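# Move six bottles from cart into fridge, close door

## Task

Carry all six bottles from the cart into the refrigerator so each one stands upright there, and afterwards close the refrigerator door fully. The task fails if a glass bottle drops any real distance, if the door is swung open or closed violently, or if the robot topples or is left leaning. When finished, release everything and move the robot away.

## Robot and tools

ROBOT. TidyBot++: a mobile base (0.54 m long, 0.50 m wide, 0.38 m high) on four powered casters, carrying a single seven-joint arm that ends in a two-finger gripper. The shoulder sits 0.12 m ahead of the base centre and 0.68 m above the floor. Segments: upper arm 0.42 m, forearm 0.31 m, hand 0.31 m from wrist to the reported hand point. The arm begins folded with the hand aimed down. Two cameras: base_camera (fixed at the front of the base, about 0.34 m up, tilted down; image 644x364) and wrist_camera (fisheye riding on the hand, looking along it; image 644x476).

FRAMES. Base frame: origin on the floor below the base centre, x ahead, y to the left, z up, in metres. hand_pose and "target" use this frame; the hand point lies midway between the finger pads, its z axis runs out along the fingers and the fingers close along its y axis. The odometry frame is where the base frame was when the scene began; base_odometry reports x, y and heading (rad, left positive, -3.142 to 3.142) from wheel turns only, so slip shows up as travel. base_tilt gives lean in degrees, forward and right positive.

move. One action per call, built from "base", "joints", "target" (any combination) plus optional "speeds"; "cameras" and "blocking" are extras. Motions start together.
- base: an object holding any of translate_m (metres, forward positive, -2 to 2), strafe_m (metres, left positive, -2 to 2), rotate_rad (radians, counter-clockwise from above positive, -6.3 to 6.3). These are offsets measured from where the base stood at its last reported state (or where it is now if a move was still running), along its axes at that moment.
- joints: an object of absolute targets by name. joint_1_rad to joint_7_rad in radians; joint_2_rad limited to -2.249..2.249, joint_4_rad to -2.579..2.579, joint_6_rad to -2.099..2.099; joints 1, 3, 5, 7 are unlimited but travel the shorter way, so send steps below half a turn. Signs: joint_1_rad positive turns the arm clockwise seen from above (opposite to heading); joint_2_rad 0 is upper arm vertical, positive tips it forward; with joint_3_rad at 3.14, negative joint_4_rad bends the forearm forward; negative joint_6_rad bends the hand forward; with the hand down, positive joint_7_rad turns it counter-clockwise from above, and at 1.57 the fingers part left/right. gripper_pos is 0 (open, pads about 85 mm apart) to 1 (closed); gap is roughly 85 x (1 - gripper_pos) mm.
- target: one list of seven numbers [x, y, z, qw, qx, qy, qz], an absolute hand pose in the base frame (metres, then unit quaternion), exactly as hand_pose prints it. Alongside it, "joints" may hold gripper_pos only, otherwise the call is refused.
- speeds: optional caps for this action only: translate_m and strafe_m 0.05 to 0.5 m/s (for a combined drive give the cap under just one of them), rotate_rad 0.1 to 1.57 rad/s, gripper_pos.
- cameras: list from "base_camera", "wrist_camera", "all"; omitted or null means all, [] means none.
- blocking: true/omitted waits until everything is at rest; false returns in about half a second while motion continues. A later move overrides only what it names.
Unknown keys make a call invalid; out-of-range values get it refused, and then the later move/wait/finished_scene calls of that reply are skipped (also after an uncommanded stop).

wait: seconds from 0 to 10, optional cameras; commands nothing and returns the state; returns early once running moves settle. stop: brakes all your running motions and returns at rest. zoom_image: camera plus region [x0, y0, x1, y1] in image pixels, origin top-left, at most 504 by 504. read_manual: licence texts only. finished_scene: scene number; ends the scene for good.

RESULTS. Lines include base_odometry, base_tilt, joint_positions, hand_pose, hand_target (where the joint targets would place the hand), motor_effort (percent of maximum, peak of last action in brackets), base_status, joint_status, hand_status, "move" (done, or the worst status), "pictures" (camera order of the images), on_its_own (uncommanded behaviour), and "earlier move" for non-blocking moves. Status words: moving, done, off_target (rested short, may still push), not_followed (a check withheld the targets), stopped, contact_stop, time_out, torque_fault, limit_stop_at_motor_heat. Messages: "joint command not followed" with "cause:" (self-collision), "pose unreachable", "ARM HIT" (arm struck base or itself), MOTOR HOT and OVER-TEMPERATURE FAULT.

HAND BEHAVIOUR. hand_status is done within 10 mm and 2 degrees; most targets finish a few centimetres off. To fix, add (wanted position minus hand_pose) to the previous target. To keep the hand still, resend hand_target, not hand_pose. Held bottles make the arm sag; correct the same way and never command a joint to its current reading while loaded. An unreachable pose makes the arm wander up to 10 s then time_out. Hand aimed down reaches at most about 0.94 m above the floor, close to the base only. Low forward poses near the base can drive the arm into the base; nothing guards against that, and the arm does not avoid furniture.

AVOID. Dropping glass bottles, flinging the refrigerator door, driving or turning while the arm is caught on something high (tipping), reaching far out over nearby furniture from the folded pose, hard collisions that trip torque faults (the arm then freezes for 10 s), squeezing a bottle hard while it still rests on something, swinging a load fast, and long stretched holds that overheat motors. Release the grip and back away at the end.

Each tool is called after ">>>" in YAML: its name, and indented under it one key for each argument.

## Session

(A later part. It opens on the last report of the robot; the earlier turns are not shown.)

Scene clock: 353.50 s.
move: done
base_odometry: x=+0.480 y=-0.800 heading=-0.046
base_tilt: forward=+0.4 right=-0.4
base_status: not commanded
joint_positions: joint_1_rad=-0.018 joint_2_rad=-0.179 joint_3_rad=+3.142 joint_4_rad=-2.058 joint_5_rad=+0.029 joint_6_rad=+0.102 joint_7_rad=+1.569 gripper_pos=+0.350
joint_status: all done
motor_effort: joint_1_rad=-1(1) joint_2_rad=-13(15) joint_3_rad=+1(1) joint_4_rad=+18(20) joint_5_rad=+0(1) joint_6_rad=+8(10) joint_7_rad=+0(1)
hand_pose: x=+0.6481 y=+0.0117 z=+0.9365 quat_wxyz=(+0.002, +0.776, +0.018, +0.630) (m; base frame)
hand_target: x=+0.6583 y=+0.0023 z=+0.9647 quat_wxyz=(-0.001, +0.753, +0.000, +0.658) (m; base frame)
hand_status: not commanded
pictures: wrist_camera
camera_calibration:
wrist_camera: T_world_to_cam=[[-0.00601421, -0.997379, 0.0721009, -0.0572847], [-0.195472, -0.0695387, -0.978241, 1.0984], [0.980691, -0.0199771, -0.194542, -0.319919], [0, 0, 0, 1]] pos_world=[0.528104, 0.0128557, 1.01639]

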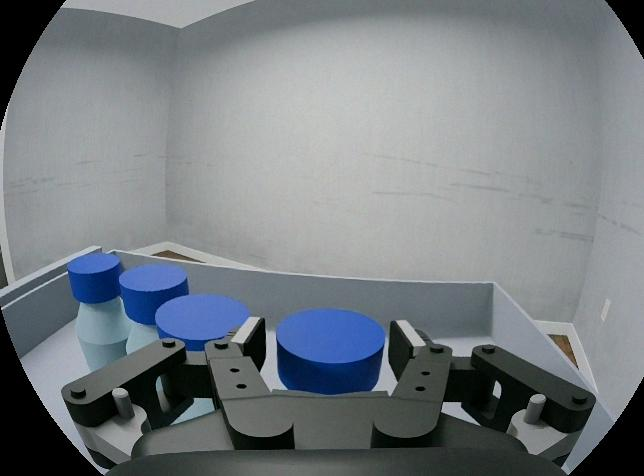

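>>> move:
  joints: {"joint_1_rad": 0.0, "joint_2_rad": -0.09, "joint_4_rad": -2.0, "joint_6_rad": 0.19, "gripper_pos": 0.35}
  cameras: ["wrist_camera"]

Scene clock: 358.23 s.
move: done
base_odometry: x=+0.480 y=-0.800 heading=-0.046
base_tilt: forward=+0.3 right=-0.4
base_status: not commanded
joint_positions: joint_1_rad=-0.014 joint_2_rad=-0.107 joint_3_rad=+3.142 joint_4_rad=-2.027 joint_5_rad=+0.029 joint_6_rad=+0.140 joint_7_rad=+1.569 gripper_pos=+0.350
joint_status: all done
motor_effort: joint_1_rad=+0(2) joint_2_rad=-16(17) joint_3_rad=+1(2) joint_4_rad=+18(19) joint_5_rad=-1(1) joint_6_rad=+9(10) joint_7_rad=+0(1)
hand_pose: x=+0.6739 y=+0.0104 z=+0.9279 quat_wxyz=(+0.003, +0.777, +0.017, +0.629) (m; base frame)
hand_target: x=+0.6854 y=+0.0023 z=+0.9500 quat_wxyz=(-0.001, +0.758, +0.000, +0.652) (m; base frame)
hand_status: not commanded
pictures: wrist_camera
camera_calibration:
wrist_camera: T_world_to_cam=[[-0.00855834, -0.997382, 0.0718013, -0.0558193], [-0.198425, -0.0686822, -0.977707, 1.0964], [0.980079, -0.0226147, -0.197318, -0.343909], [0, 0, 0, 1]] pos_world=[0.554133, 0.0118525, 1.00811]

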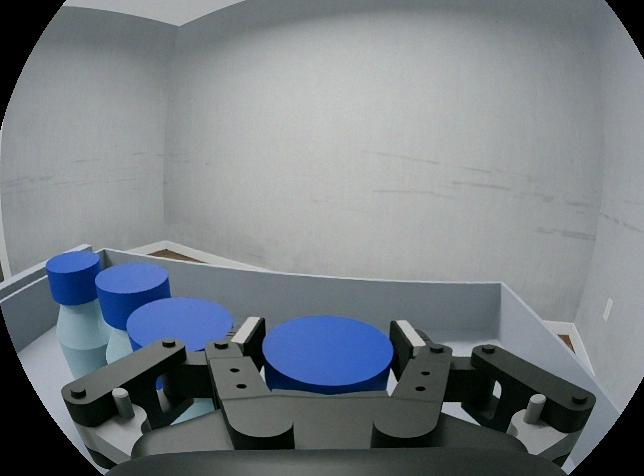

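>>> move:
  joints: {"joint_1_rad": 0.0, "joint_2_rad": -0.105, "joint_4_rad": -2.055, "joint_6_rad": 0.205, "gripper_pos": 0.35}
  cameras: ["wrist_camera"]

Scene clock: 363.33 s.
move: done
base_odometry: x=+0.480 y=-0.800 heading=-0.046
base_tilt: forward=+0.4 right=-0.4
base_status: not commanded
joint_positions: joint_1_rad=-0.014 joint_2_rad=-0.107 joint_3_rad=+3.142 joint_4_rad=-2.043 joint_5_rad=+0.029 joint_6_rad=+0.155 joint_7_rad=+1.569 gripper_pos=+0.350
joint_status: all done
motor_effort: joint_1_rad=+0(1) joint_2_rad=-15(17) joint_3_rad=+0(1) joint_4_rad=+17(19) joint_5_rad=+0(1) joint_6_rad=+9(10) joint_7_rad=+0(1)
hand_pose: x=+0.6720 y=+0.0105 z=+0.9227 quat_wxyz=(+0.002, +0.777, +0.017, +0.629) (m; base frame)
hand_target: x=+0.6735 y=+0.0023 z=+0.9299 quat_wxyz=(-0.001, +0.766, +0.000, +0.643) (m; base frame)
hand_status: not commanded
pictures: wrist_camera
camera_calibration:
wrist_camera: T_world_to_cam=[[-0.00818391, -0.997395, 0.0716731, -0.0555545], [-0.199507, -0.0686059, -0.977492, 1.09152], [0.979862, -0.022299, -0.198426, -0.341927], [0, 0, 0, 1]] pos_world=[0.552352, 0.0118502, 1.00309]

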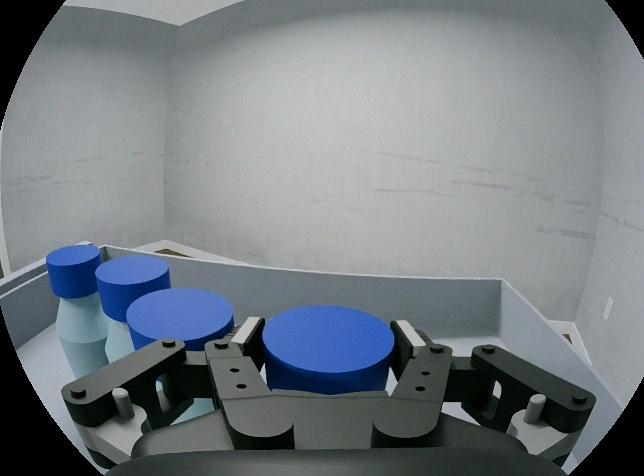

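>>> move:
  joints: {"gripper_pos": 0.6}
  cameras: ["wrist_camera"]

Scene clock: 365.57 s.
move: off_target
base_odometry: x=+0.480 y=-0.800 heading=-0.046
base_tilt: forward=+0.4 right=-0.4
base_status: not commanded
joint_positions: joint_1_rad=-0.014 joint_2_rad=-0.107 joint_3_rad=+3.142 joint_4_rad=-2.043 joint_5_rad=+0.029 joint_6_rad=+0.156 joint_7_rad=+1.569 gripper_pos=+0.429
joint_status: gripper_pos off_target (ended at +0.429, target +0.600)
motor_effort: joint_1_rad=+0(1) joint_2_rad=-14(15) joint_3_rad=+1(2) joint_4_rad=+17(19) joint_5_rad=+0(1) joint_6_rad=+9(9) joint_7_rad=+0(1)
hand_pose: x=+0.6721 y=+0.0105 z=+0.9230 quat_wxyz=(+0.002, +0.777, +0.017, +0.629) (m; base frame)
hand_target: x=+0.6735 y=+0.0023 z=+0.9299 quat_wxyz=(-0.001, +0.766, +0.000, +0.643) (m; base frame)
hand_status: not commanded
pictures: wrist_camera
camera_calibration:
wrist_camera: T_world_to_cam=[[-0.00821929, -0.997396, 0.0716474, -0.0555162], [-0.198732, -0.0685913, -0.977651, 1.09139], [0.980019, -0.0222743, -0.197651, -0.34275], [0, 0, 0, 1]] pos_world=[0.55234, 0.0118539, 1.00323]

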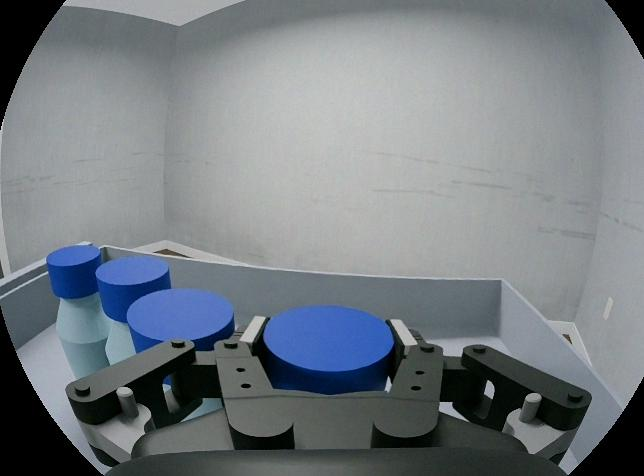

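>>> move:
  joints: {"joint_1_rad": 0.0, "joint_2_rad": -0.195, "joint_4_rad": -1.86, "joint_6_rad": -0.07}
  cameras: ["wrist_camera"]

>>> move:
  joints: {"joint_1_rad": 0.0, "joint_2_rad": -0.20, "joint_4_rad": -1.534, "joint_6_rad": -0.39}
  cameras: ["wrist_camera"]

Scene clock: 369.83 s.
move: done
base_odometry: x=+0.480 y=-0.800 heading=-0.046
base_tilt: forward=+0.4 right=-0.4
base_status: not commanded
joint_positions: joint_1_rad=-0.014 joint_2_rad=-0.141 joint_3_rad=+3.142 joint_4_rad=-1.916 joint_5_rad=+0.029 joint_6_rad=-0.033 joint_7_rad=+1.569 gripper_pos=+0.429
joint_status: all done
motor_effort: joint_1_rad=+0(2) joint_2_rad=-19(22) joint_3_rad=+1(2) joint_4_rad=+23(24) joint_5_rad=-1(1) joint_6_rad=+13(14) joint_7_rad=+0(1)
hand_pose: x=+0.6704 y=+0.0088 z=+0.9616 quat_wxyz=(+0.005, +0.786, +0.016, +0.619) (m; base frame)
hand_target: x=+0.6575 y=+0.0023 z=+1.0141 quat_wxyz=(-0.001, +0.763, +0.000, +0.647) (m; base frame)
hand_status: not commanded
pictures: wrist_camera
camera_calibration:
wrist_camera: T_world_to_cam=[[-0.011426, -0.997206, 0.073818, -0.0599264], [-0.225427, -0.0693535, -0.971788, 1.14099], [0.974193, -0.0277442, -0.224005, -0.304244], [0, 0, 0, 1]] pos_world=[0.552918, 0.0109318, 1.04507]

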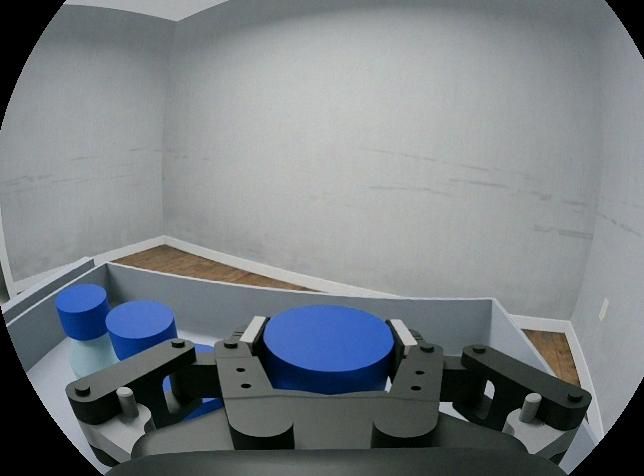

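Scene clock: 371.53 s.
move: done
base_odometry: x=+0.480 y=-0.800 heading=-0.046
base_tilt: forward=+0.4 right=-0.3
base_status: not commanded
joint_positions: joint_1_rad=-0.014 joint_2_rad=-0.147 joint_3_rad=+3.142 joint_4_rad=-1.589 joint_5_rad=+0.029 joint_6_rad=-0.348 joint_7_rad=+1.569 gripper_pos=+0.429
joint_status: all done
motor_effort: joint_1_rad=+1(1) joint_2_rad=-19(21) joint_3_rad=+1(1) joint_4_rad=+24(26) joint_5_rad=-1(1) joint_6_rad=+13(14) joint_7_rad=+0(1)
hand_pose: x=+0.6728 y=+0.0060 z=+1.0708 quat_wxyz=(+0.007, +0.780, +0.012, +0.626) (m; base frame)
hand_target: x=+0.6486 y=+0.0023 z=+1.1204 quat_wxyz=(-0.001, +0.759, +0.000, +0.651) (m; base frame)
hand_status: not commanded
pictures: wrist_camera
camera_calibration:
wrist_camera: T_world_to_cam=[[-0.0217864, -0.997049, 0.0736155, -0.0635098], [-0.208745, -0.0674736, -0.97564, 1.24037], [0.977727, -0.0366226, -0.206659, -0.303071], [0, 0, 0, 1]] pos_world=[0.553858, 0.00927045, 1.1522]

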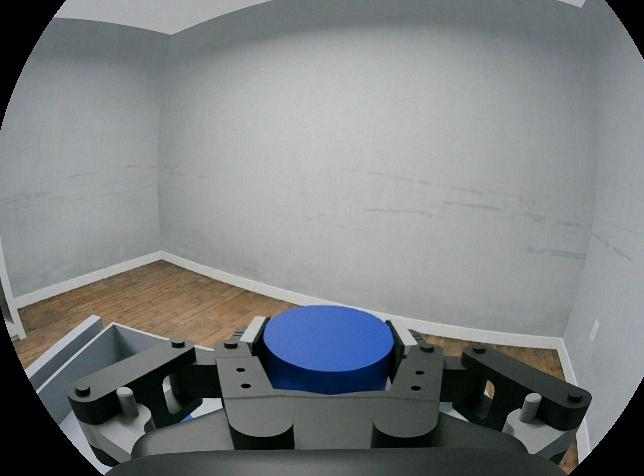

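>>> move:
  base: {"translate_m": -0.07}
  joints: {"joint_1_rad": 0.0, "joint_2_rad": -0.54, "joint_4_rad": -1.87, "joint_6_rad": -0.4}
  cameras: ["wrist_camera"]

>>> move:
  base: {"translate_m": 0.178, "strafe_m": 0.709, "rotate_rad": 1.135}
  speeds: {"rotate_rad": 1.0}
  cameras: ["wrist_camera"]

Scene clock: 375.63 s.
move: done
base_odometry: x=+0.410 y=-0.797 heading=-0.046
base_tilt: forward=+0.4 right=-0.4
base_status: done
joint_positions: joint_1_rad=-0.014 joint_2_rad=-0.509 joint_3_rad=+3.142 joint_4_rad=-1.874 joint_5_rad=+0.029 joint_6_rad=-0.364 joint_7_rad=+1.569 gripper_pos=+0.429
joint_status: all done
motor_effort: joint_1_rad=+0(1) joint_2_rad=-7(24) joint_3_rad=+1(2) joint_4_rad=+22(25) joint_5_rad=+0(1) joint_6_rad=+13(14) joint_7_rad=+0(1)
hand_pose: x=+0.5291 y=+0.0039 z=+1.0645 quat_wxyz=(+0.008, +0.761, +0.012, +0.649) (m; base frame)
hand_target: x=+0.5153 y=+0.0022 z=+1.0683 quat_wxyz=(+0.000, +0.761, +0.000, +0.649) (m; base frame)
hand_status: not commanded
pictures: wrist_camera
camera_calibration:
wrist_camera: T_world_to_cam=[[-0.0266581, -0.997104, 0.0712289, -0.0631829], [-0.148787, -0.0665029, -0.986631, 1.18397], [0.98851, -0.0368996, -0.146583, -0.233595], [0, 0, 0, 1]] pos_world=[0.405386, 0.00711769, 1.1384]

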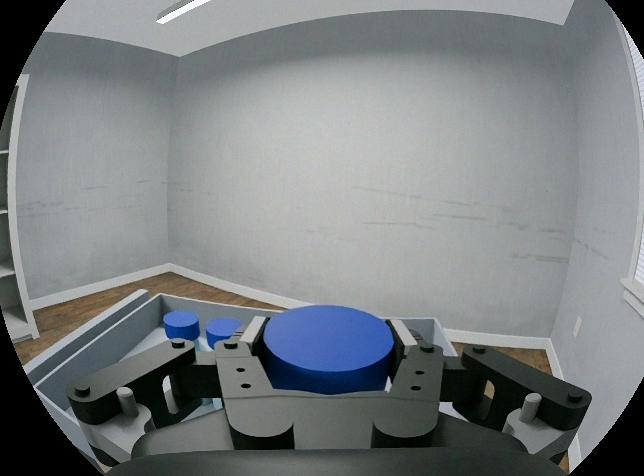

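Scene clock: 378.50 s.
move: done
base_odometry: x=+0.620 y=-0.097 heading=+1.090
base_tilt: forward=+0.3 right=-0.4
base_status: done
joint_positions: joint_1_rad=-0.011 joint_2_rad=-0.509 joint_3_rad=+3.142 joint_4_rad=-1.875 joint_5_rad=+0.029 joint_6_rad=-0.364 joint_7_rad=+1.569 gripper_pos=+0.429
joint_status: not commanded
motor_effort: joint_1_rad=+0(2) joint_2_rad=-7(10) joint_3_rad=+1(3) joint_4_rad=+23(24) joint_5_rad=-1(2) joint_6_rad=+13(13) joint_7_rad=+0(1)
hand_pose: x=+0.5289 y=+0.0022 z=+1.0642 quat_wxyz=(+0.009, +0.761, +0.010, +0.649) (m; base frame)
hand_target: x=+0.5153 y=+0.0022 z=+1.0683 quat_wxyz=(+0.000, +0.761, +0.000, +0.649) (m; base frame)
hand_status: not commanded
pictures: wrist_camera
camera_calibration:
wrist_camera: T_world_to_cam=[[-0.0302823, -0.997028, 0.0708427, -0.0624909], [-0.149385, -0.0655648, -0.986603, 1.18385], [0.988315, -0.0404594, -0.146956, -0.233037], [0, 0, 0, 1]] pos_world=[0.405271, 0.00588504, 1.13817]

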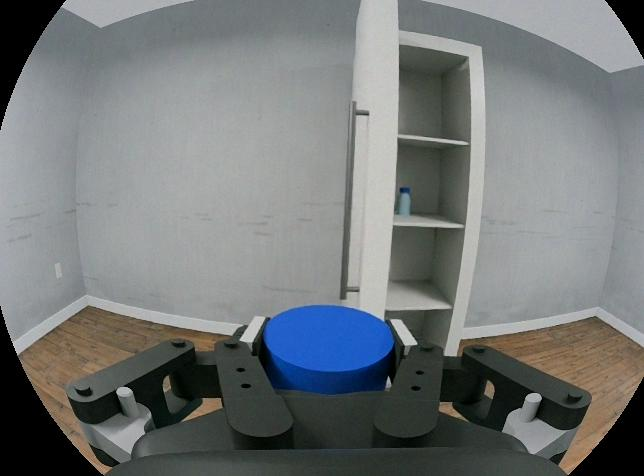

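>>> move:
  base: {"translate_m": 0.887, "strafe_m": -0.447}
  cameras: []

>>> move:
  base: {"translate_m": 0.28}
  joints: {"joint_1_rad": 0.10, "joint_2_rad": -0.10, "joint_4_rad": -1.40, "joint_6_rad": -0.30}
  cameras: ["wrist_camera"]

Scene clock: 385.00 s.
move: done
base_odometry: x=+1.427 y=+0.483 heading=+1.090
base_tilt: forward=+0.3 right=-0.4
base_status: done
joint_positions: joint_1_rad=-0.011 joint_2_rad=-0.516 joint_3_rad=+3.142 joint_4_rad=-1.875 joint_5_rad=+0.029 joint_6_rad=-0.365 joint_7_rad=+1.569 gripper_pos=+0.429
joint_status: not commanded
motor_effort: joint_1_rad=+0(1) joint_2_rad=-6(10) joint_3_rad=+1(3) joint_4_rad=+23(24) joint_5_rad=+0(1) joint_6_rad=+13(14) joint_7_rad=+0(1)
hand_pose: x=+0.5265 y=+0.0023 z=+1.0663 quat_wxyz=(+0.009, +0.759, +0.010, +0.651) (m; base frame)
hand_target: x=+0.5153 y=+0.0022 z=+1.0683 quat_wxyz=(+0.000, +0.761, +0.000, +0.649) (m; base frame)
hand_status: not commanded
pictures: none
No camera images: "cameras" was empty.

Scene clock: 386.87 s.
move: off_target
base_odometry: x=+1.557 y=+0.731 heading=+1.090
base_tilt: forward=+0.4 right=-0.4
base_status: done
joint_positions: joint_1_rad=+0.077 joint_2_rad=-0.067 joint_3_rad=+3.142 joint_4_rad=-1.461 joint_5_rad=+0.029 joint_6_rad=-0.362 joint_7_rad=+1.569 gripper_pos=+0.429
joint_status: joint_4_rad off_target (ended at -1.461, target -1.400); the others done
motor_effort: joint_1_rad=+0(1) joint_2_rad=-22(26) joint_3_rad=+1(2) joint_4_rad=+22(25) joint_5_rad=+0(1) joint_6_rad=+13(15) joint_7_rad=+0(1)
hand_pose: x=+0.7042 y=-0.0474 z=+1.0997 quat_wxyz=(+0.037, +0.769, -0.023, +0.638) (m; base frame)
hand_target: x=+0.6884 y=-0.0548 z=+1.1755 quat_wxyz=(+0.034, +0.716, -0.036, +0.696) (m; base frame)
hand_status: not commanded
pictures: wrist_camera
camera_calibration:
wrist_camera: T_world_to_cam=[[-0.115829, -0.990639, 0.0722374, -0.0501815], [-0.180661, -0.0505021, -0.982248, 1.25978], [0.976701, -0.126823, -0.17312, -0.370175], [0, 0, 0, 1]] pos_world=[0.58333, -0.0330369, 1.17696]

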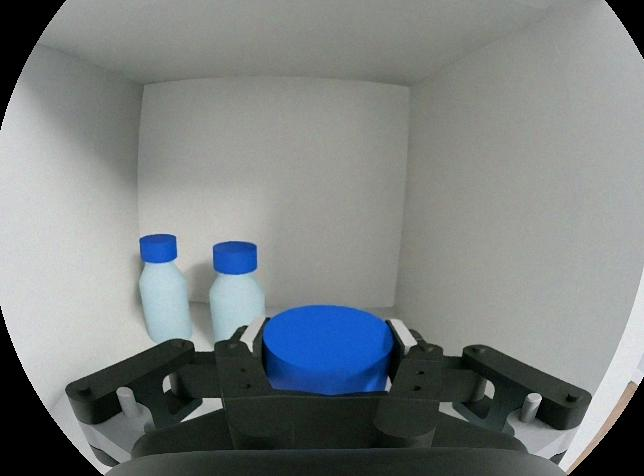

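>>> move:
  joints: {"joint_1_rad": 0.10, "joint_2_rad": 0.629, "joint_4_rad": -0.408, "joint_6_rad": -0.73}
  cameras: ["wrist_camera"]

Scene clock: 391.63 s.
move: done
base_odometry: x=+1.557 y=+0.731 heading=+1.090
base_tilt: forward=+0.4 right=-0.4
base_status: not commanded
joint_positions: joint_1_rad=+0.077 joint_2_rad=+0.645 joint_3_rad=+3.142 joint_4_rad=-0.467 joint_5_rad=+0.029 joint_6_rad=-0.688 joint_7_rad=+1.569 gripper_pos=+0.429
joint_status: all done
motor_effort: joint_1_rad=+0(1) joint_2_rad=-43(45) joint_3_rad=+1(1) joint_4_rad=+22(25) joint_5_rad=+0(1) joint_6_rad=+13(14) joint_7_rad=+0(1)
hand_pose: x=+0.9539 y=-0.0691 z=+1.0871 quat_wxyz=(+0.038, +0.783, -0.028, +0.621) (m; base frame)
hand_target: x=+0.9386 y=-0.0802 z=+1.1213 quat_wxyz=(+0.031, +0.772, -0.039, +0.634) (m; base frame)
hand_status: not commanded
pictures: wrist_camera
camera_calibration:
wrist_camera: T_world_to_cam=[[-0.121481, -0.990016, 0.0714846, -0.0356328], [-0.223191, -0.042929, -0.973829, 1.32331], [0.967175, -0.134256, -0.215748, -0.564138], [0, 0, 0, 1]] pos_world=[0.836644, -0.0542077, 1.16952]

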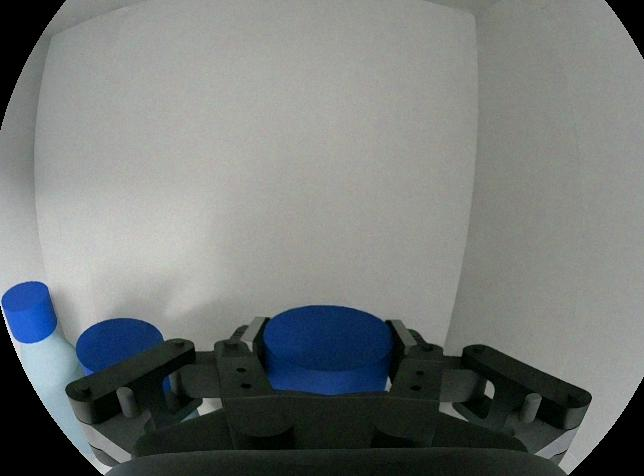

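>>> move:
  joints: {"joint_1_rad": 0.10, "joint_2_rad": 0.58, "joint_4_rad": -0.58, "joint_6_rad": -0.60}
  cameras: []

>>> move:
  joints: {"joint_1_rad": 0.10, "joint_2_rad": 0.55, "joint_4_rad": -0.66, "joint_6_rad": -0.52}
  cameras: ["wrist_camera"]

Scene clock: 395.03 s.
move: done
base_odometry: x=+1.557 y=+0.731 heading=+1.090
base_tilt: forward=+0.3 right=-0.4
base_status: not commanded
joint_positions: joint_1_rad=+0.077 joint_2_rad=+0.624 joint_3_rad=+3.142 joint_4_rad=-0.554 joint_5_rad=+0.029 joint_6_rad=-0.637 joint_7_rad=+1.569 gripper_pos=+0.429
joint_status: all done
motor_effort: joint_1_rad=+1(1) joint_2_rad=-37(44) joint_3_rad=+1(1) joint_4_rad=+18(22) joint_5_rad=-1(1) joint_6_rad=+8(13) joint_7_rad=+1(1)
hand_pose: x=+0.9544 y=-0.0690 z=+1.0682 quat_wxyz=(+0.038, +0.788, -0.027, +0.614) (m; base frame)
hand_target: x=+0.9396 y=-0.0802 z=+1.1008 quat_wxyz=(+0.031, +0.770, -0.039, +0.636) (m; base frame)
hand_status: not commanded
pictures: none
No camera images: "cameras" was empty.

Scene clock: 395.87 s.
move: done
base_odometry: x=+1.557 y=+0.731 heading=+1.090
base_tilt: forward=+0.4 right=-0.4
base_status: not commanded
joint_positions: joint_1_rad=+0.078 joint_2_rad=+0.595 joint_3_rad=+3.142 joint_4_rad=-0.633 joint_5_rad=+0.029 joint_6_rad=-0.565 joint_7_rad=+1.569 gripper_pos=+0.429
joint_status: all done
motor_effort: joint_1_rad=+0(1) joint_2_rad=-36(37) joint_3_rad=+1(1) joint_4_rad=+17(18) joint_5_rad=+0(1) joint_6_rad=+8(9) joint_7_rad=+0(1)
hand_pose: x=+0.9516 y=-0.0687 z=+1.0674 quat_wxyz=(+0.038, +0.781, -0.026, +0.623) (m; base frame)
hand_target: x=+0.9365 y=-0.0799 z=+1.1021 quat_wxyz=(+0.031, +0.760, -0.038, +0.648) (m; base frame)
hand_status: not commanded
pictures: wrist_camera
camera_calibration:
wrist_camera: T_world_to_cam=[[-0.119462, -0.990183, 0.0725729, -0.0372018], [-0.21714, -0.0452694, -0.97509, 1.29914], [0.968803, -0.132245, -0.2096, -0.574075], [0, 0, 0, 1]] pos_world=[0.833818, -0.0539437, 1.14916]

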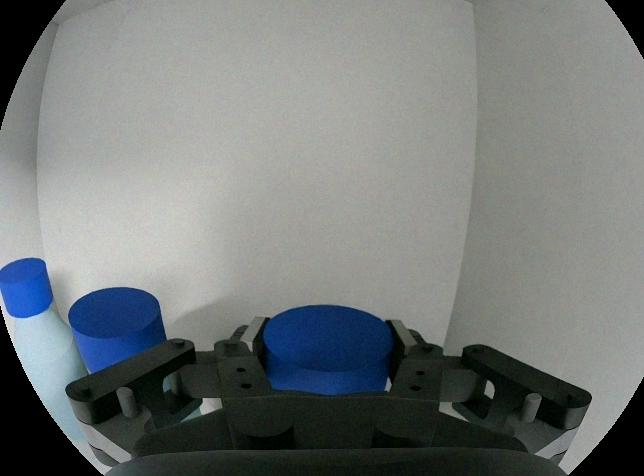

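>>> move:
  joints: {"joint_1_rad": 0.10, "joint_2_rad": 0.56, "joint_4_rad": -0.70, "joint_6_rad": -0.505}
  cameras: []

>>> move:
  joints: {"joint_1_rad": 0.10, "joint_2_rad": 0.57, "joint_4_rad": -0.72, "joint_6_rad": -0.505}
  cameras: ["wrist_camera"]

Scene clock: 399.07 s.
move: done
base_odometry: x=+1.557 y=+0.731 heading=+1.090
base_tilt: forward=+0.4 right=-0.4
base_status: not commanded
joint_positions: joint_1_rad=+0.078 joint_2_rad=+0.584 joint_3_rad=+3.142 joint_4_rad=-0.663 joint_5_rad=+0.029 joint_6_rad=-0.537 joint_7_rad=+1.569 gripper_pos=+0.429
joint_status: all done
motor_effort: joint_1_rad=+0(1) joint_2_rad=-33(36) joint_3_rad=+0(1) joint_4_rad=+15(18) joint_5_rad=+0(1) joint_6_rad=+6(8) joint_7_rad=+0(1)
hand_pose: x=+0.9506 y=-0.0686 z=+1.0668 quat_wxyz=(+0.038, +0.778, -0.026, +0.627) (m; base frame)
hand_target: x=+0.9433 y=-0.0805 z=+1.0744 quat_wxyz=(+0.031, +0.771, -0.039, +0.634) (m; base frame)
hand_status: not commanded
pictures: none
No camera images: "cameras" was empty.

Scene clock: 399.63 s.
move: done
base_odometry: x=+1.557 y=+0.731 heading=+1.090
base_tilt: forward=+0.4 right=-0.4
base_status: not commanded
joint_positions: joint_1_rad=+0.078 joint_2_rad=+0.581 joint_3_rad=+3.142 joint_4_rad=-0.674 joint_5_rad=+0.029 joint_6_rad=-0.527 joint_7_rad=+1.569 gripper_pos=+0.429
joint_status: all done
motor_effort: joint_1_rad=+0(1) joint_2_rad=-31(33) joint_3_rad=+0(1) joint_4_rad=+15(16) joint_5_rad=+0(1) joint_6_rad=+5(6) joint_7_rad=+0(2)
hand_pose: x=+0.9501 y=-0.0686 z=+1.0665 quat_wxyz=(+0.038, +0.777, -0.026, +0.628) (m; base frame)
hand_target: x=+0.9476 y=-0.0810 z=+1.0540 quat_wxyz=(+0.030, +0.781, -0.039, +0.623) (m; base frame)
hand_status: not commanded
pictures: wrist_camera
camera_calibration:
wrist_camera: T_world_to_cam=[[-0.119623, -0.990174, 0.0724342, -0.0368961], [-0.205613, -0.0466684, -0.97752, 1.2894], [0.971295, -0.131827, -0.19801, -0.587506], [0, 0, 0, 1]] pos_world=[0.831345, -0.0538088, 1.14675]

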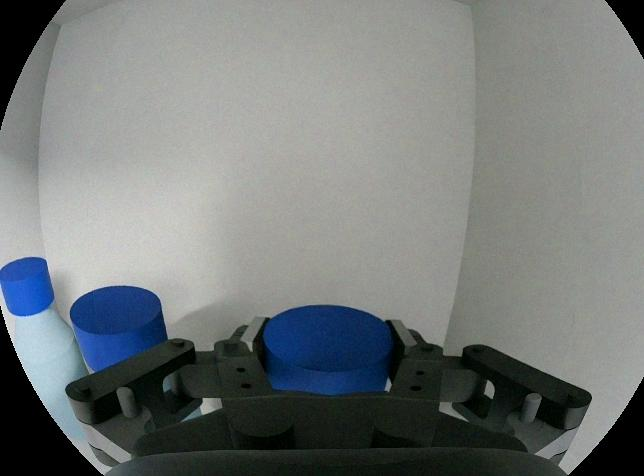

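>>> move:
  joints: {"joint_1_rad": 0.10, "joint_2_rad": 0.56, "joint_4_rad": -0.685, "joint_6_rad": -0.515, "gripper_pos": 0.3}
  cameras: ["wrist_camera"]

>>> move:
  joints: {"joint_1_rad": 0.10, "joint_2_rad": 0.57, "joint_4_rad": -0.53, "joint_6_rad": -0.69, "gripper_pos": 0.15}
  cameras: ["wrist_camera"]

Scene clock: 402.70 s.
move: done
base_odometry: x=+1.556 y=+0.731 heading=+1.090
base_tilt: forward=+0.3 right=-0.4
base_status: not commanded
joint_positions: joint_1_rad=+0.079 joint_2_rad=+0.580 joint_3_rad=+3.142 joint_4_rad=-0.678 joint_5_rad=+0.029 joint_6_rad=-0.527 joint_7_rad=+1.569 gripper_pos=+0.300
joint_status: all done
motor_effort: joint_1_rad=+0(2) joint_2_rad=-37(38) joint_3_rad=+1(1) joint_4_rad=+18(19) joint_5_rad=+0(1) joint_6_rad=+9(9) joint_7_rad=+0(1)
hand_pose: x=+0.9502 y=-0.0689 z=+1.0645 quat_wxyz=(+0.038, +0.778, -0.026, +0.627) (m; base frame)
hand_target: x=+0.9421 y=-0.0804 z=+1.0804 quat_wxyz=(+0.031, +0.770, -0.039, +0.636) (m; base frame)
hand_status: not commanded
pictures: wrist_camera
camera_calibration:
wrist_camera: T_world_to_cam=[[-0.11976, -0.990147, 0.0725724, -0.0370839], [-0.208894, -0.0463309, -0.97684, 1.28987], [0.970578, -0.132147, -0.201287, -0.58381], [0, 0, 0, 1]] pos_world=[0.831638, -0.0541063, 1.14517]

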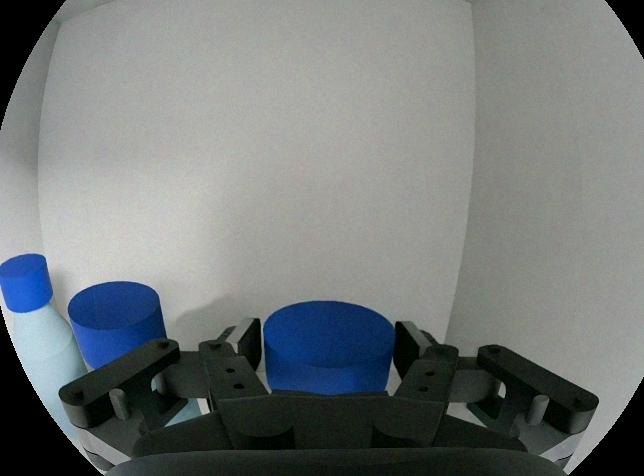

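Scene clock: 403.77 s.
move: done
base_odometry: x=+1.556 y=+0.731 heading=+1.090
base_tilt: forward=+0.4 right=-0.4
base_status: not commanded
joint_positions: joint_1_rad=+0.079 joint_2_rad=+0.580 joint_3_rad=+3.142 joint_4_rad=-0.553 joint_5_rad=+0.029 joint_6_rad=-0.628 joint_7_rad=+1.569 gripper_pos=+0.150
joint_status: all done
motor_effort: joint_1_rad=+0(1) joint_2_rad=-36(39) joint_3_rad=+1(1) joint_4_rad=+18(20) joint_5_rad=+0(1) joint_6_rad=+9(9) joint_7_rad=+0(1)
hand_pose: x=+0.9372 y=-0.0687 z=+1.1080 quat_wxyz=(+0.039, +0.771, -0.027, +0.635) (m; base frame)
hand_target: x=+0.9262 y=-0.0789 z=+1.1110 quat_wxyz=(+0.030, +0.779, -0.039, +0.625) (m; base frame)
hand_status: not commanded
pictures: wrist_camera
camera_calibration:
wrist_camera: T_world_to_cam=[[-0.124112, -0.989761, 0.0704989, -0.035122], [-0.186401, -0.0465275, -0.981371, 1.3136], [0.974603, -0.134941, -0.178717, -0.59141], [0, 0, 0, 1]] pos_world=[0.816887, -0.0534492, 1.18591]

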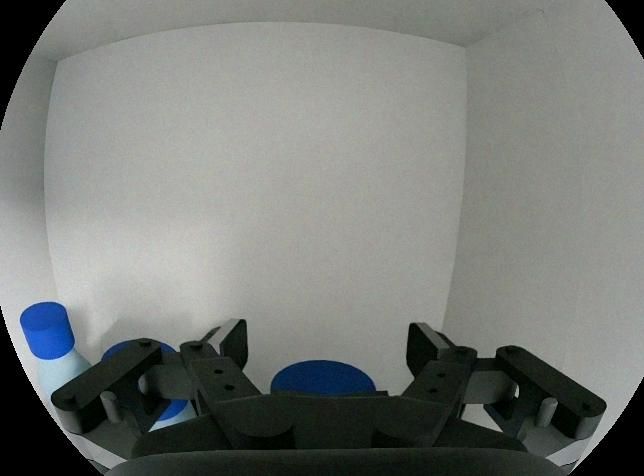

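>>> move:
  joints: {"joint_1_rad": 0.10, "joint_2_rad": -0.10, "joint_4_rad": -1.55, "joint_6_rad": -0.30}
  cameras: ["wrist_camera"]

>>> move:
  base: {"translate_m": -0.28}
  joints: {"joint_1_rad": 0.0, "joint_2_rad": -0.53, "joint_4_rad": -1.87, "joint_6_rad": -0.35, "gripper_pos": 0.35}
  cameras: []

Scene clock: 408.20 s.
move: done
base_odometry: x=+1.556 y=+0.731 heading=+1.090
base_tilt: forward=+0.4 right=-0.4
base_status: not commanded
joint_positions: joint_1_rad=+0.079 joint_2_rad=-0.067 joint_3_rad=+3.142 joint_4_rad=-1.527 joint_5_rad=+0.029 joint_6_rad=-0.354 joint_7_rad=+1.569 gripper_pos=+0.150
joint_status: all done
motor_effort: joint_1_rad=+0(1) joint_2_rad=-17(37) joint_3_rad=+1(1) joint_4_rad=+19(21) joint_5_rad=+0(1) joint_6_rad=+9(10) joint_7_rad=+0(1)
hand_pose: x=+0.7033 y=-0.0482 z=+1.0618 quat_wxyz=(+0.036, +0.787, -0.024, +0.615) (m; base frame)
hand_target: x=+0.6927 y=-0.0552 z=+1.0829 quat_wxyz=(+0.031, +0.767, -0.038, +0.640) (m; base frame)
hand_status: not commanded
pictures: wrist_camera
camera_calibration:
wrist_camera: T_world_to_cam=[[-0.112901, -0.990819, 0.0743655, -0.0526212], [-0.236732, -0.0458648, -0.970492, 1.24946], [0.964993, -0.127175, -0.229381, -0.307995], [0, 0, 0, 1]] pos_world=[0.58706, -0.0340009, 1.14586]

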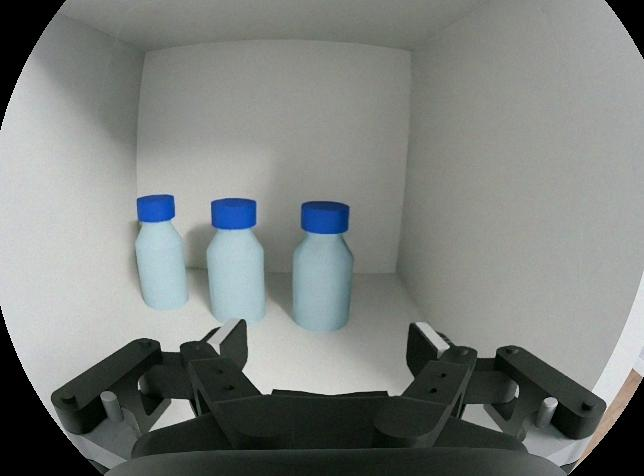

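Scene clock: 410.03 s.
move: done
base_odometry: x=+1.427 y=+0.483 heading=+1.090
base_tilt: forward=+0.4 right=-0.3
base_status: done
joint_positions: joint_1_rad=+0.023 joint_2_rad=-0.538 joint_3_rad=+3.142 joint_4_rad=-1.846 joint_5_rad=+0.029 joint_6_rad=-0.352 joint_7_rad=+1.569 gripper_pos=+0.350
joint_status: all done
motor_effort: joint_1_rad=+0(2) joint_2_rad=-3(21) joint_3_rad=+1(2) joint_4_rad=+19(19) joint_5_rad=+0(1) joint_6_rad=+9(10) joint_7_rad=+0(1)
hand_pose: x=+0.5169 y=-0.0112 z=+1.0970 quat_wxyz=(+0.020, +0.738, -0.003, +0.675) (m; base frame)
hand_target: x=+0.5214 y=+0.0022 z=+1.0797 quat_wxyz=(+0.000, +0.748, +0.000, +0.664) (m; base frame)
hand_status: not commanded
pictures: none
No camera images: "cameras" was empty.

>>> move:
  base: {"translate_m": -0.776, "strafe_m": 0.551, "rotate_rad": -1.136}
  cameras: []

>>> move:
  base: {"translate_m": -0.058, "strafe_m": -0.914}
  cameras: []

>>> move:
  joints: {"joint_1_rad": -0.262, "joint_2_rad": -0.37, "joint_4_rad": -2.12, "joint_6_rad": -0.005, "gripper_pos": 0.3}
  cameras: ["wrist_camera"]

Scene clock: 422.63 s.
move: done
base_odometry: x=+0.579 y=+0.049 heading=-0.047
base_tilt: forward=+0.4 right=-0.3
base_status: done
joint_positions: joint_1_rad=+0.018 joint_2_rad=-0.537 joint_3_rad=+3.142 joint_4_rad=-1.849 joint_5_rad=+0.029 joint_6_rad=-0.352 joint_7_rad=+1.569 gripper_pos=+0.350
joint_status: not commanded
motor_effort: joint_1_rad=+0(2) joint_2_rad=-3(6) joint_3_rad=+1(2) joint_4_rad=+19(20) joint_5_rad=+0(1) joint_6_rad=+9(9) joint_7_rad=+0(1)
hand_pose: x=+0.5176 y=-0.0089 z=+1.0949 quat_wxyz=(+0.018, +0.739, -0.001, +0.673) (m; base frame)
hand_target: x=+0.5214 y=+0.0022 z=+1.0797 quat_wxyz=(+0.000, +0.748, +0.000, +0.664) (m; base frame)
hand_status: not commanded
pictures: none
No camera images: "cameras" was empty.

Scene clock: 425.83 s.
move: done
base_odometry: x=+0.479 y=-0.861 heading=-0.047
base_tilt: forward=+0.3 right=-0.4
base_status: done
joint_positions: joint_1_rad=+0.018 joint_2_rad=-0.537 joint_3_rad=+3.141 joint_4_rad=-1.849 joint_5_rad=+0.029 joint_6_rad=-0.352 joint_7_rad=+1.569 gripper_pos=+0.350
joint_status: not commanded
motor_effort: joint_1_rad=+0(1) joint_2_rad=-3(3) joint_3_rad=+1(3) joint_4_rad=+19(20) joint_5_rad=+0(1) joint_6_rad=+9(9) joint_7_rad=+0(1)
hand_pose: x=+0.5176 y=-0.0089 z=+1.0949 quat_wxyz=(+0.018, +0.739, +0.000, +0.673) (m; base frame)
hand_target: x=+0.5214 y=+0.0022 z=+1.0797 quat_wxyz=(+0.000, +0.748, +0.000, +0.664) (m; base frame)
hand_status: not commanded
pictures: none
No camera images: "cameras" was empty.

Scene clock: 427.43 s.
move: done
base_odometry: x=+0.479 y=-0.861 heading=-0.047
base_tilt: forward=+0.3 right=-0.4
base_status: not commanded
joint_positions: joint_1_rad=-0.241 joint_2_rad=-0.378 joint_3_rad=+3.141 joint_4_rad=-2.103 joint_5_rad=+0.029 joint_6_rad=-0.058 joint_7_rad=+1.569 gripper_pos=+0.300
joint_status: all done
motor_effort: joint_1_rad=+0(2) joint_2_rad=-8(10) joint_3_rad=+1(2) joint_4_rad=+18(21) joint_5_rad=+0(1) joint_6_rad=+9(11) joint_7_rad=+0(1)
hand_pose: x=+0.5650 y=+0.1106 z=+0.9588 quat_wxyz=(-0.066, +0.771, +0.104, +0.625) (m; base frame)
hand_target: x=+0.5658 y=+0.1221 z=+0.9610 quat_wxyz=(-0.084, +0.763, +0.101, +0.634) (m; base frame)
hand_status: not commanded
pictures: wrist_camera
camera_calibration:
wrist_camera: T_world_to_cam=[[0.211, -0.974728, 0.0733748, -0.0871568], [-0.18117, -0.112761, -0.976966, 1.10632], [0.96055, 0.192846, -0.200384, -0.238672], [0, 0, 0, 1]] pos_world=[0.448079, 0.0858229, 1.03941]

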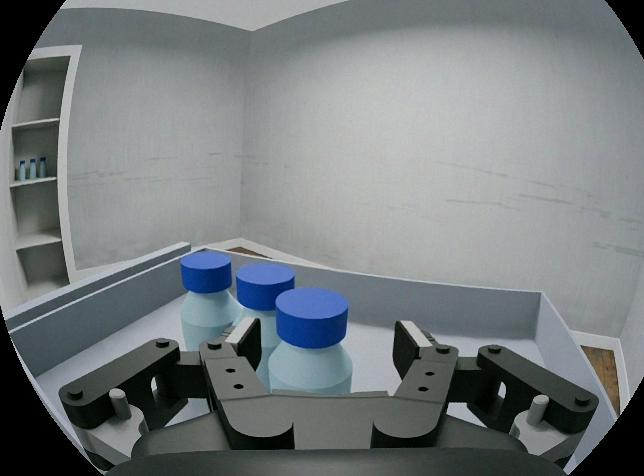

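>>> move:
  joints: {"joint_1_rad": -0.278, "joint_2_rad": -0.168, "joint_4_rad": -2.029, "joint_6_rad": 0.155, "gripper_pos": 0.33}
  cameras: ["wrist_camera"]

Scene clock: 433.97 s.
move: done
base_odometry: x=+0.479 y=-0.861 heading=-0.047
base_tilt: forward=+0.3 right=-0.4
base_status: not commanded
joint_positions: joint_1_rad=-0.255 joint_2_rad=-0.179 joint_3_rad=+3.141 joint_4_rad=-2.058 joint_5_rad=+0.029 joint_6_rad=+0.102 joint_7_rad=+1.569 gripper_pos=+0.330
joint_status: all done
motor_effort: joint_1_rad=+0(2) joint_2_rad=-13(15) joint_3_rad=+1(2) joint_4_rad=+18(20) joint_5_rad=+0(1) joint_6_rad=+9(10) joint_7_rad=+0(1)
hand_pose: x=+0.6305 y=+0.1359 z=+0.9365 quat_wxyz=(-0.073, +0.768, +0.110, +0.626) (m; base frame)
hand_target: x=+0.6370 y=+0.1502 z=+0.9647 quat_wxyz=(-0.092, +0.746, +0.105, +0.651) (m; base frame)
hand_status: not commanded
pictures: wrist_camera
camera_calibration:
wrist_camera: T_world_to_cam=[[0.228795, -0.970799, 0.0721218, -0.0852412], [-0.173621, -0.113593, -0.978239, 1.0958], [0.957867, 0.211295, -0.194541, -0.317214], [0, 0, 0, 1]] pos_world=[0.513606, 0.108749, 1.0164]

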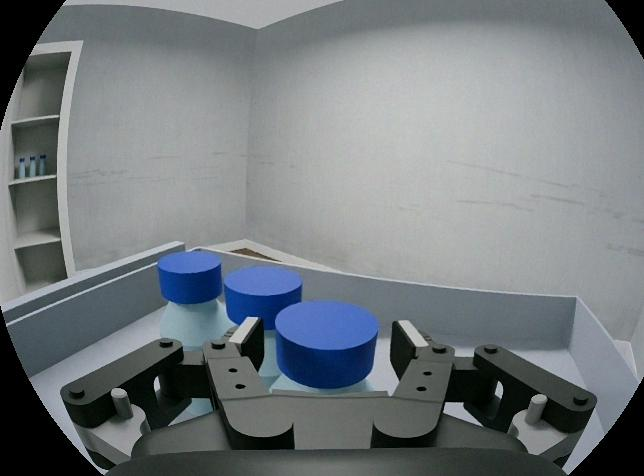

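>>> move:
  joints: {"joint_1_rad": -0.283, "joint_2_rad": -0.076, "joint_4_rad": -2.004, "joint_6_rad": 0.205, "gripper_pos": 0.33}
  cameras: ["wrist_camera"]

Scene clock: 437.33 s.
move: done
base_odometry: x=+0.479 y=-0.861 heading=-0.047
base_tilt: forward=+0.4 right=-0.4
base_status: not commanded
joint_positions: joint_1_rad=-0.260 joint_2_rad=-0.091 joint_3_rad=+3.141 joint_4_rad=-2.032 joint_5_rad=+0.029 joint_6_rad=+0.153 joint_7_rad=+1.569 gripper_pos=+0.330
joint_status: all done
motor_effort: joint_1_rad=-1(1) joint_2_rad=-16(17) joint_3_rad=+0(1) joint_4_rad=+19(19) joint_5_rad=+0(1) joint_6_rad=+9(9) joint_7_rad=+0(1)
hand_pose: x=+0.6584 y=+0.1462 z=+0.9199 quat_wxyz=(-0.074, +0.771, +0.113, +0.622) (m; base frame)
hand_target: x=+0.6659 y=+0.1614 z=+0.9442 quat_wxyz=(-0.093, +0.751, +0.107, +0.645) (m; base frame)
hand_status: not commanded
pictures: wrist_camera
camera_calibration:
wrist_camera: T_world_to_cam=[[0.235329, -0.969255, 0.0718634, -0.0846391], [-0.183359, -0.116887, -0.976072, 1.09045], [0.954463, 0.216521, -0.205228, -0.338016], [0, 0, 0, 1]] pos_world=[0.542485, 0.11861, 1.00107]

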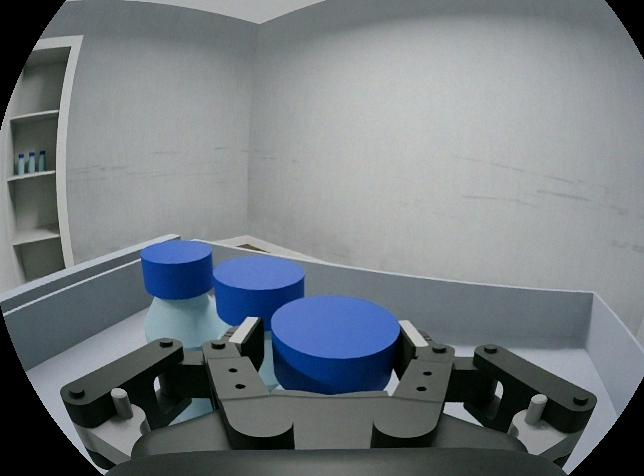

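>>> move:
  joints: {"joint_1_rad": -0.232, "gripper_pos": 0.33}
  cameras: ["wrist_camera"]

Scene clock: 440.43 s.
move: done
base_odometry: x=+0.479 y=-0.861 heading=-0.047
base_tilt: forward=+0.4 right=-0.3
base_status: not commanded
joint_positions: joint_1_rad=-0.246 joint_2_rad=-0.091 joint_3_rad=+3.141 joint_4_rad=-2.032 joint_5_rad=+0.029 joint_6_rad=+0.155 joint_7_rad=+1.569 gripper_pos=+0.330
joint_status: all done
motor_effort: joint_1_rad=+1(2) joint_2_rad=-16(16) joint_3_rad=+2(2) joint_4_rad=+19(19) joint_5_rad=-1(1) joint_6_rad=+9(9) joint_7_rad=+0(1)
hand_pose: x=+0.6605 y=+0.1390 z=+0.9206 quat_wxyz=(-0.070, +0.772, +0.108, +0.623) (m; base frame)
hand_target: x=+0.6734 y=+0.1333 z=+0.9442 quat_wxyz=(-0.076, +0.754, +0.088, +0.647) (m; base frame)
hand_status: not commanded
pictures: wrist_camera
camera_calibration:
wrist_camera: T_world_to_cam=[[0.222045, -0.972389, 0.0718044, -0.082976], [-0.182861, -0.113866, -0.976523, 1.09038], [0.957736, 0.203702, -0.203096, -0.340638], [0, 0, 0, 1]] pos_world=[0.544055, 0.112861, 1.00156]

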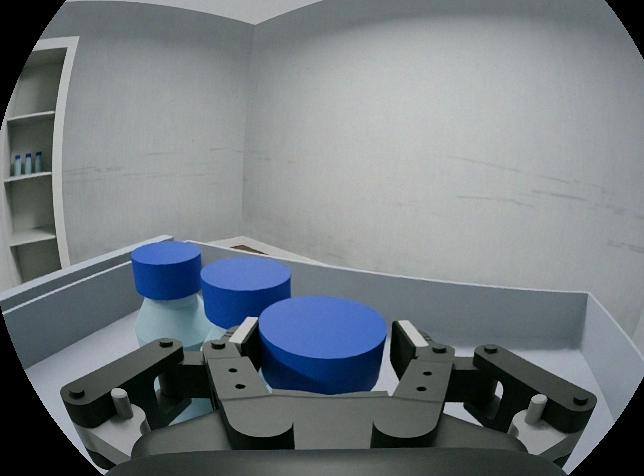

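>>> move:
  joints: {"joint_1_rad": -0.272}
  cameras: ["wrist_camera"]

Scene clock: 443.03 s.
move: done
base_odometry: x=+0.479 y=-0.861 heading=-0.047
base_tilt: forward=+0.3 right=-0.4
base_status: not commanded
joint_positions: joint_1_rad=-0.260 joint_2_rad=-0.091 joint_3_rad=+3.141 joint_4_rad=-2.032 joint_5_rad=+0.029 joint_6_rad=+0.155 joint_7_rad=+1.569 gripper_pos=+0.330
joint_status: all done
motor_effort: joint_1_rad=+0(1) joint_2_rad=-16(16) joint_3_rad=+0(2) joint_4_rad=+19(19) joint_5_rad=-1(1) joint_6_rad=+9(10) joint_7_rad=+1(1)
hand_pose: x=+0.6585 y=+0.1466 z=+0.9209 quat_wxyz=(-0.075, +0.771, +0.113, +0.623) (m; base frame)
hand_target: x=+0.6677 y=+0.1554 z=+0.9442 quat_wxyz=(-0.089, +0.752, +0.103, +0.645) (m; base frame)
hand_status: not commanded
pictures: wrist_camera
camera_calibration:
wrist_camera: T_world_to_cam=[[0.235676, -0.969177, 0.0717822, -0.0845694], [-0.180555, -0.116243, -0.976672, 1.09011], [0.954912, 0.217218, -0.202385, -0.341047], [0, 0, 0, 1]] pos_world=[0.542426, 0.118837, 1.00173]

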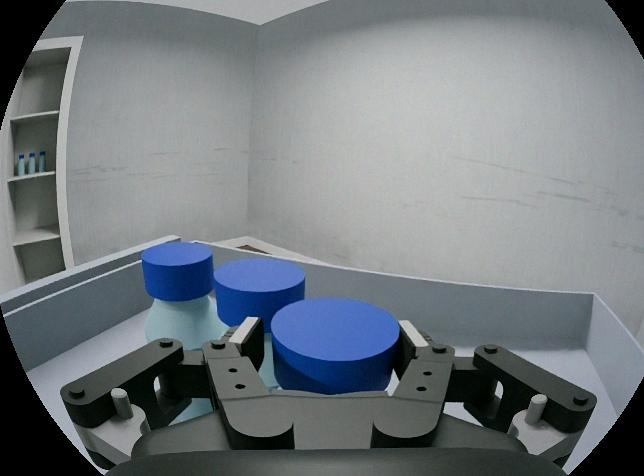

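>>> move:
  joints: {"joint_1_rad": -0.238}
  cameras: ["wrist_camera"]

Scene clock: 445.00 s.
move: done
base_odometry: x=+0.479 y=-0.861 heading=-0.047
base_tilt: forward=+0.3 right=-0.4
base_status: not commanded
joint_positions: joint_1_rad=-0.249 joint_2_rad=-0.091 joint_3_rad=+3.141 joint_4_rad=-2.031 joint_5_rad=+0.029 joint_6_rad=+0.156 joint_7_rad=+1.569 gripper_pos=+0.330
joint_status: all done
motor_effort: joint_1_rad=+0(1) joint_2_rad=-16(16) joint_3_rad=+1(1) joint_4_rad=+17(20) joint_5_rad=-1(1) joint_6_rad=+9(9) joint_7_rad=+0(1)
hand_pose: x=+0.6601 y=+0.1407 z=+0.9212 quat_wxyz=(-0.071, +0.771, +0.109, +0.624) (m; base frame)
hand_target: x=+0.6726 y=+0.1367 z=+0.9442 quat_wxyz=(-0.078, +0.753, +0.090, +0.647) (m; base frame)
hand_status: not commanded
pictures: wrist_camera
camera_calibration:
wrist_camera: T_world_to_cam=[[0.225004, -0.971712, 0.07176, -0.0832705], [-0.181131, -0.114079, -0.97682, 1.09018], [0.957374, 0.206791, -0.201675, -0.342085], [0, 0, 0, 1]] pos_world=[0.543705, 0.114192, 1.0019]

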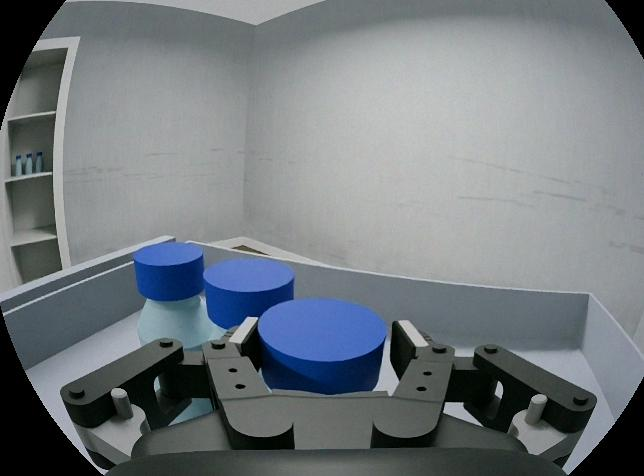

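>>> move:
  joints: {"gripper_pos": 0.6}
  cameras: ["wrist_camera"]

Scene clock: 447.13 s.
move: off_target
base_odometry: x=+0.479 y=-0.861 heading=-0.047
base_tilt: forward=+0.4 right=-0.4
base_status: not commanded
joint_positions: joint_1_rad=-0.249 joint_2_rad=-0.091 joint_3_rad=+3.141 joint_4_rad=-2.031 joint_5_rad=+0.029 joint_6_rad=+0.158 joint_7_rad=+1.569 gripper_pos=+0.433
joint_status: gripper_pos off_target (ended at +0.433, target +0.600)
motor_effort: joint_1_rad=+0(2) joint_2_rad=-16(17) joint_3_rad=+1(3) joint_4_rad=+19(20) joint_5_rad=-1(2) joint_6_rad=+9(10) joint_7_rad=+0(1)
hand_pose: x=+0.6603 y=+0.1409 z=+0.9221 quat_wxyz=(-0.072, +0.770, +0.109, +0.624) (m; base frame)
hand_target: x=+0.6726 y=+0.1367 z=+0.9442 quat_wxyz=(-0.078, +0.753, +0.090, +0.647) (m; base frame)
hand_status: not commanded
pictures: wrist_camera
camera_calibration:
wrist_camera: T_world_to_cam=[[0.225135, -0.971684, 0.0717194, -0.0832186], [-0.178814, -0.113565, -0.977307, 1.09002], [0.957779, 0.207202, -0.199318, -0.34462], [0, 0, 0, 1]] pos_world=[0.543716, 0.114332, 1.00256]

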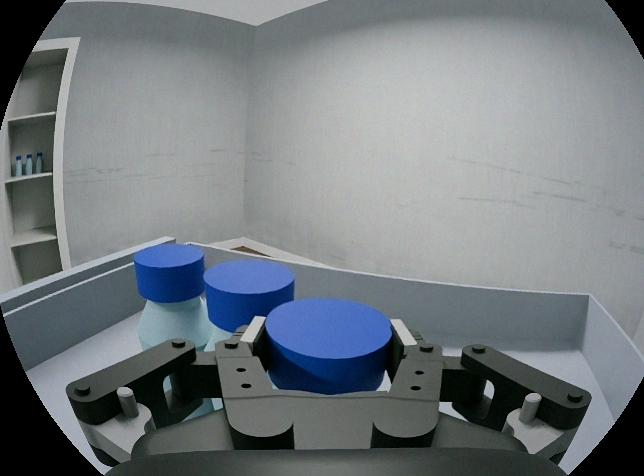

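>>> move:
  joints: {"joint_1_rad": -0.25, "joint_2_rad": -0.18, "joint_4_rad": -1.845, "joint_6_rad": -0.07}
  cameras: ["wrist_camera"]

>>> move:
  joints: {"joint_1_rad": -0.25, "joint_2_rad": -0.19, "joint_4_rad": -1.53, "joint_6_rad": -0.385}
  cameras: ["wrist_camera"]

Scene clock: 451.90 s.
move: done
base_odometry: x=+0.479 y=-0.861 heading=-0.047
base_tilt: forward=+0.4 right=-0.4
base_status: not commanded
joint_positions: joint_1_rad=-0.249 joint_2_rad=-0.135 joint_3_rad=+3.141 joint_4_rad=-1.893 joint_5_rad=+0.029 joint_6_rad=-0.028 joint_7_rad=+1.569 gripper_pos=+0.433
joint_status: all done
motor_effort: joint_1_rad=-1(2) joint_2_rad=-18(21) joint_3_rad=+1(1) joint_4_rad=+22(23) joint_5_rad=-1(1) joint_6_rad=+12(13) joint_7_rad=+0(1)
hand_pose: x=+0.6578 y=+0.1386 z=+0.9735 quat_wxyz=(-0.069, +0.772, +0.107, +0.623) (m; base frame)
hand_target: x=+0.6462 y=+0.1370 z=+1.0153 quat_wxyz=(-0.081, +0.757, +0.095, +0.642) (m; base frame)
hand_status: not commanded
pictures: wrist_camera
camera_calibration:
wrist_camera: T_world_to_cam=[[0.220394, -0.972651, 0.07332, -0.0869306], [-0.183112, -0.115089, -0.976332, 1.14162], [0.958069, 0.201752, -0.203469, -0.326813], [0, 0, 0, 1]] pos_world=[0.541313, 0.11277, 1.05448]

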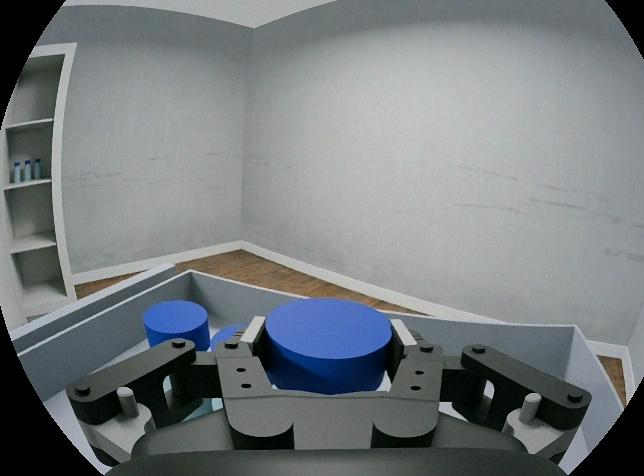

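Scene clock: 453.60 s.
move: done
base_odometry: x=+0.479 y=-0.861 heading=-0.047
base_tilt: forward=+0.4 right=-0.4
base_status: not commanded
joint_positions: joint_1_rad=-0.249 joint_2_rad=-0.142 joint_3_rad=+3.141 joint_4_rad=-1.579 joint_5_rad=+0.029 joint_6_rad=-0.340 joint_7_rad=+1.569 gripper_pos=+0.433
joint_status: all done
motor_effort: joint_1_rad=+0(1) joint_2_rad=-18(20) joint_3_rad=+1(2) joint_4_rad=+22(24) joint_5_rad=+0(1) joint_6_rad=+12(14) joint_7_rad=+1(1)
hand_pose: x=+0.6588 y=+0.1360 z=+1.0764 quat_wxyz=(-0.067, +0.769, +0.104, +0.627) (m; base frame)
hand_target: x=+0.6360 y=+0.1344 z=+1.1191 quat_wxyz=(-0.082, +0.754, +0.095, +0.645) (m; base frame)
hand_status: not commanded
pictures: wrist_camera
camera_calibration:
wrist_camera: T_world_to_cam=[[0.210985, -0.97474, 0.0732607, -0.090646], [-0.17495, -0.111393, -0.978256, 1.23819], [0.961706, 0.193581, -0.194033, -0.317753], [0, 0, 0, 1]] pos_world=[0.541331, 0.111081, 1.15625]

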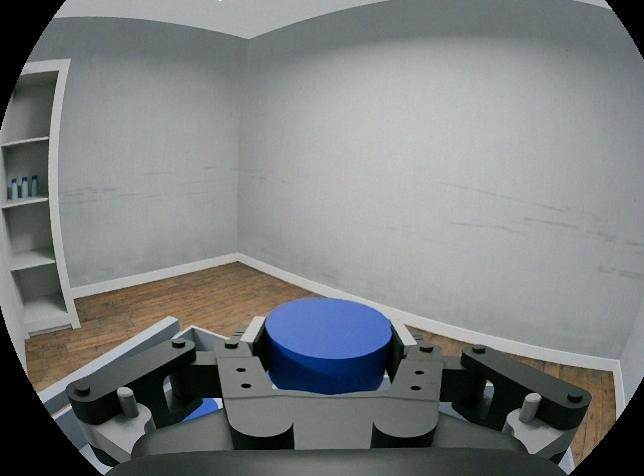

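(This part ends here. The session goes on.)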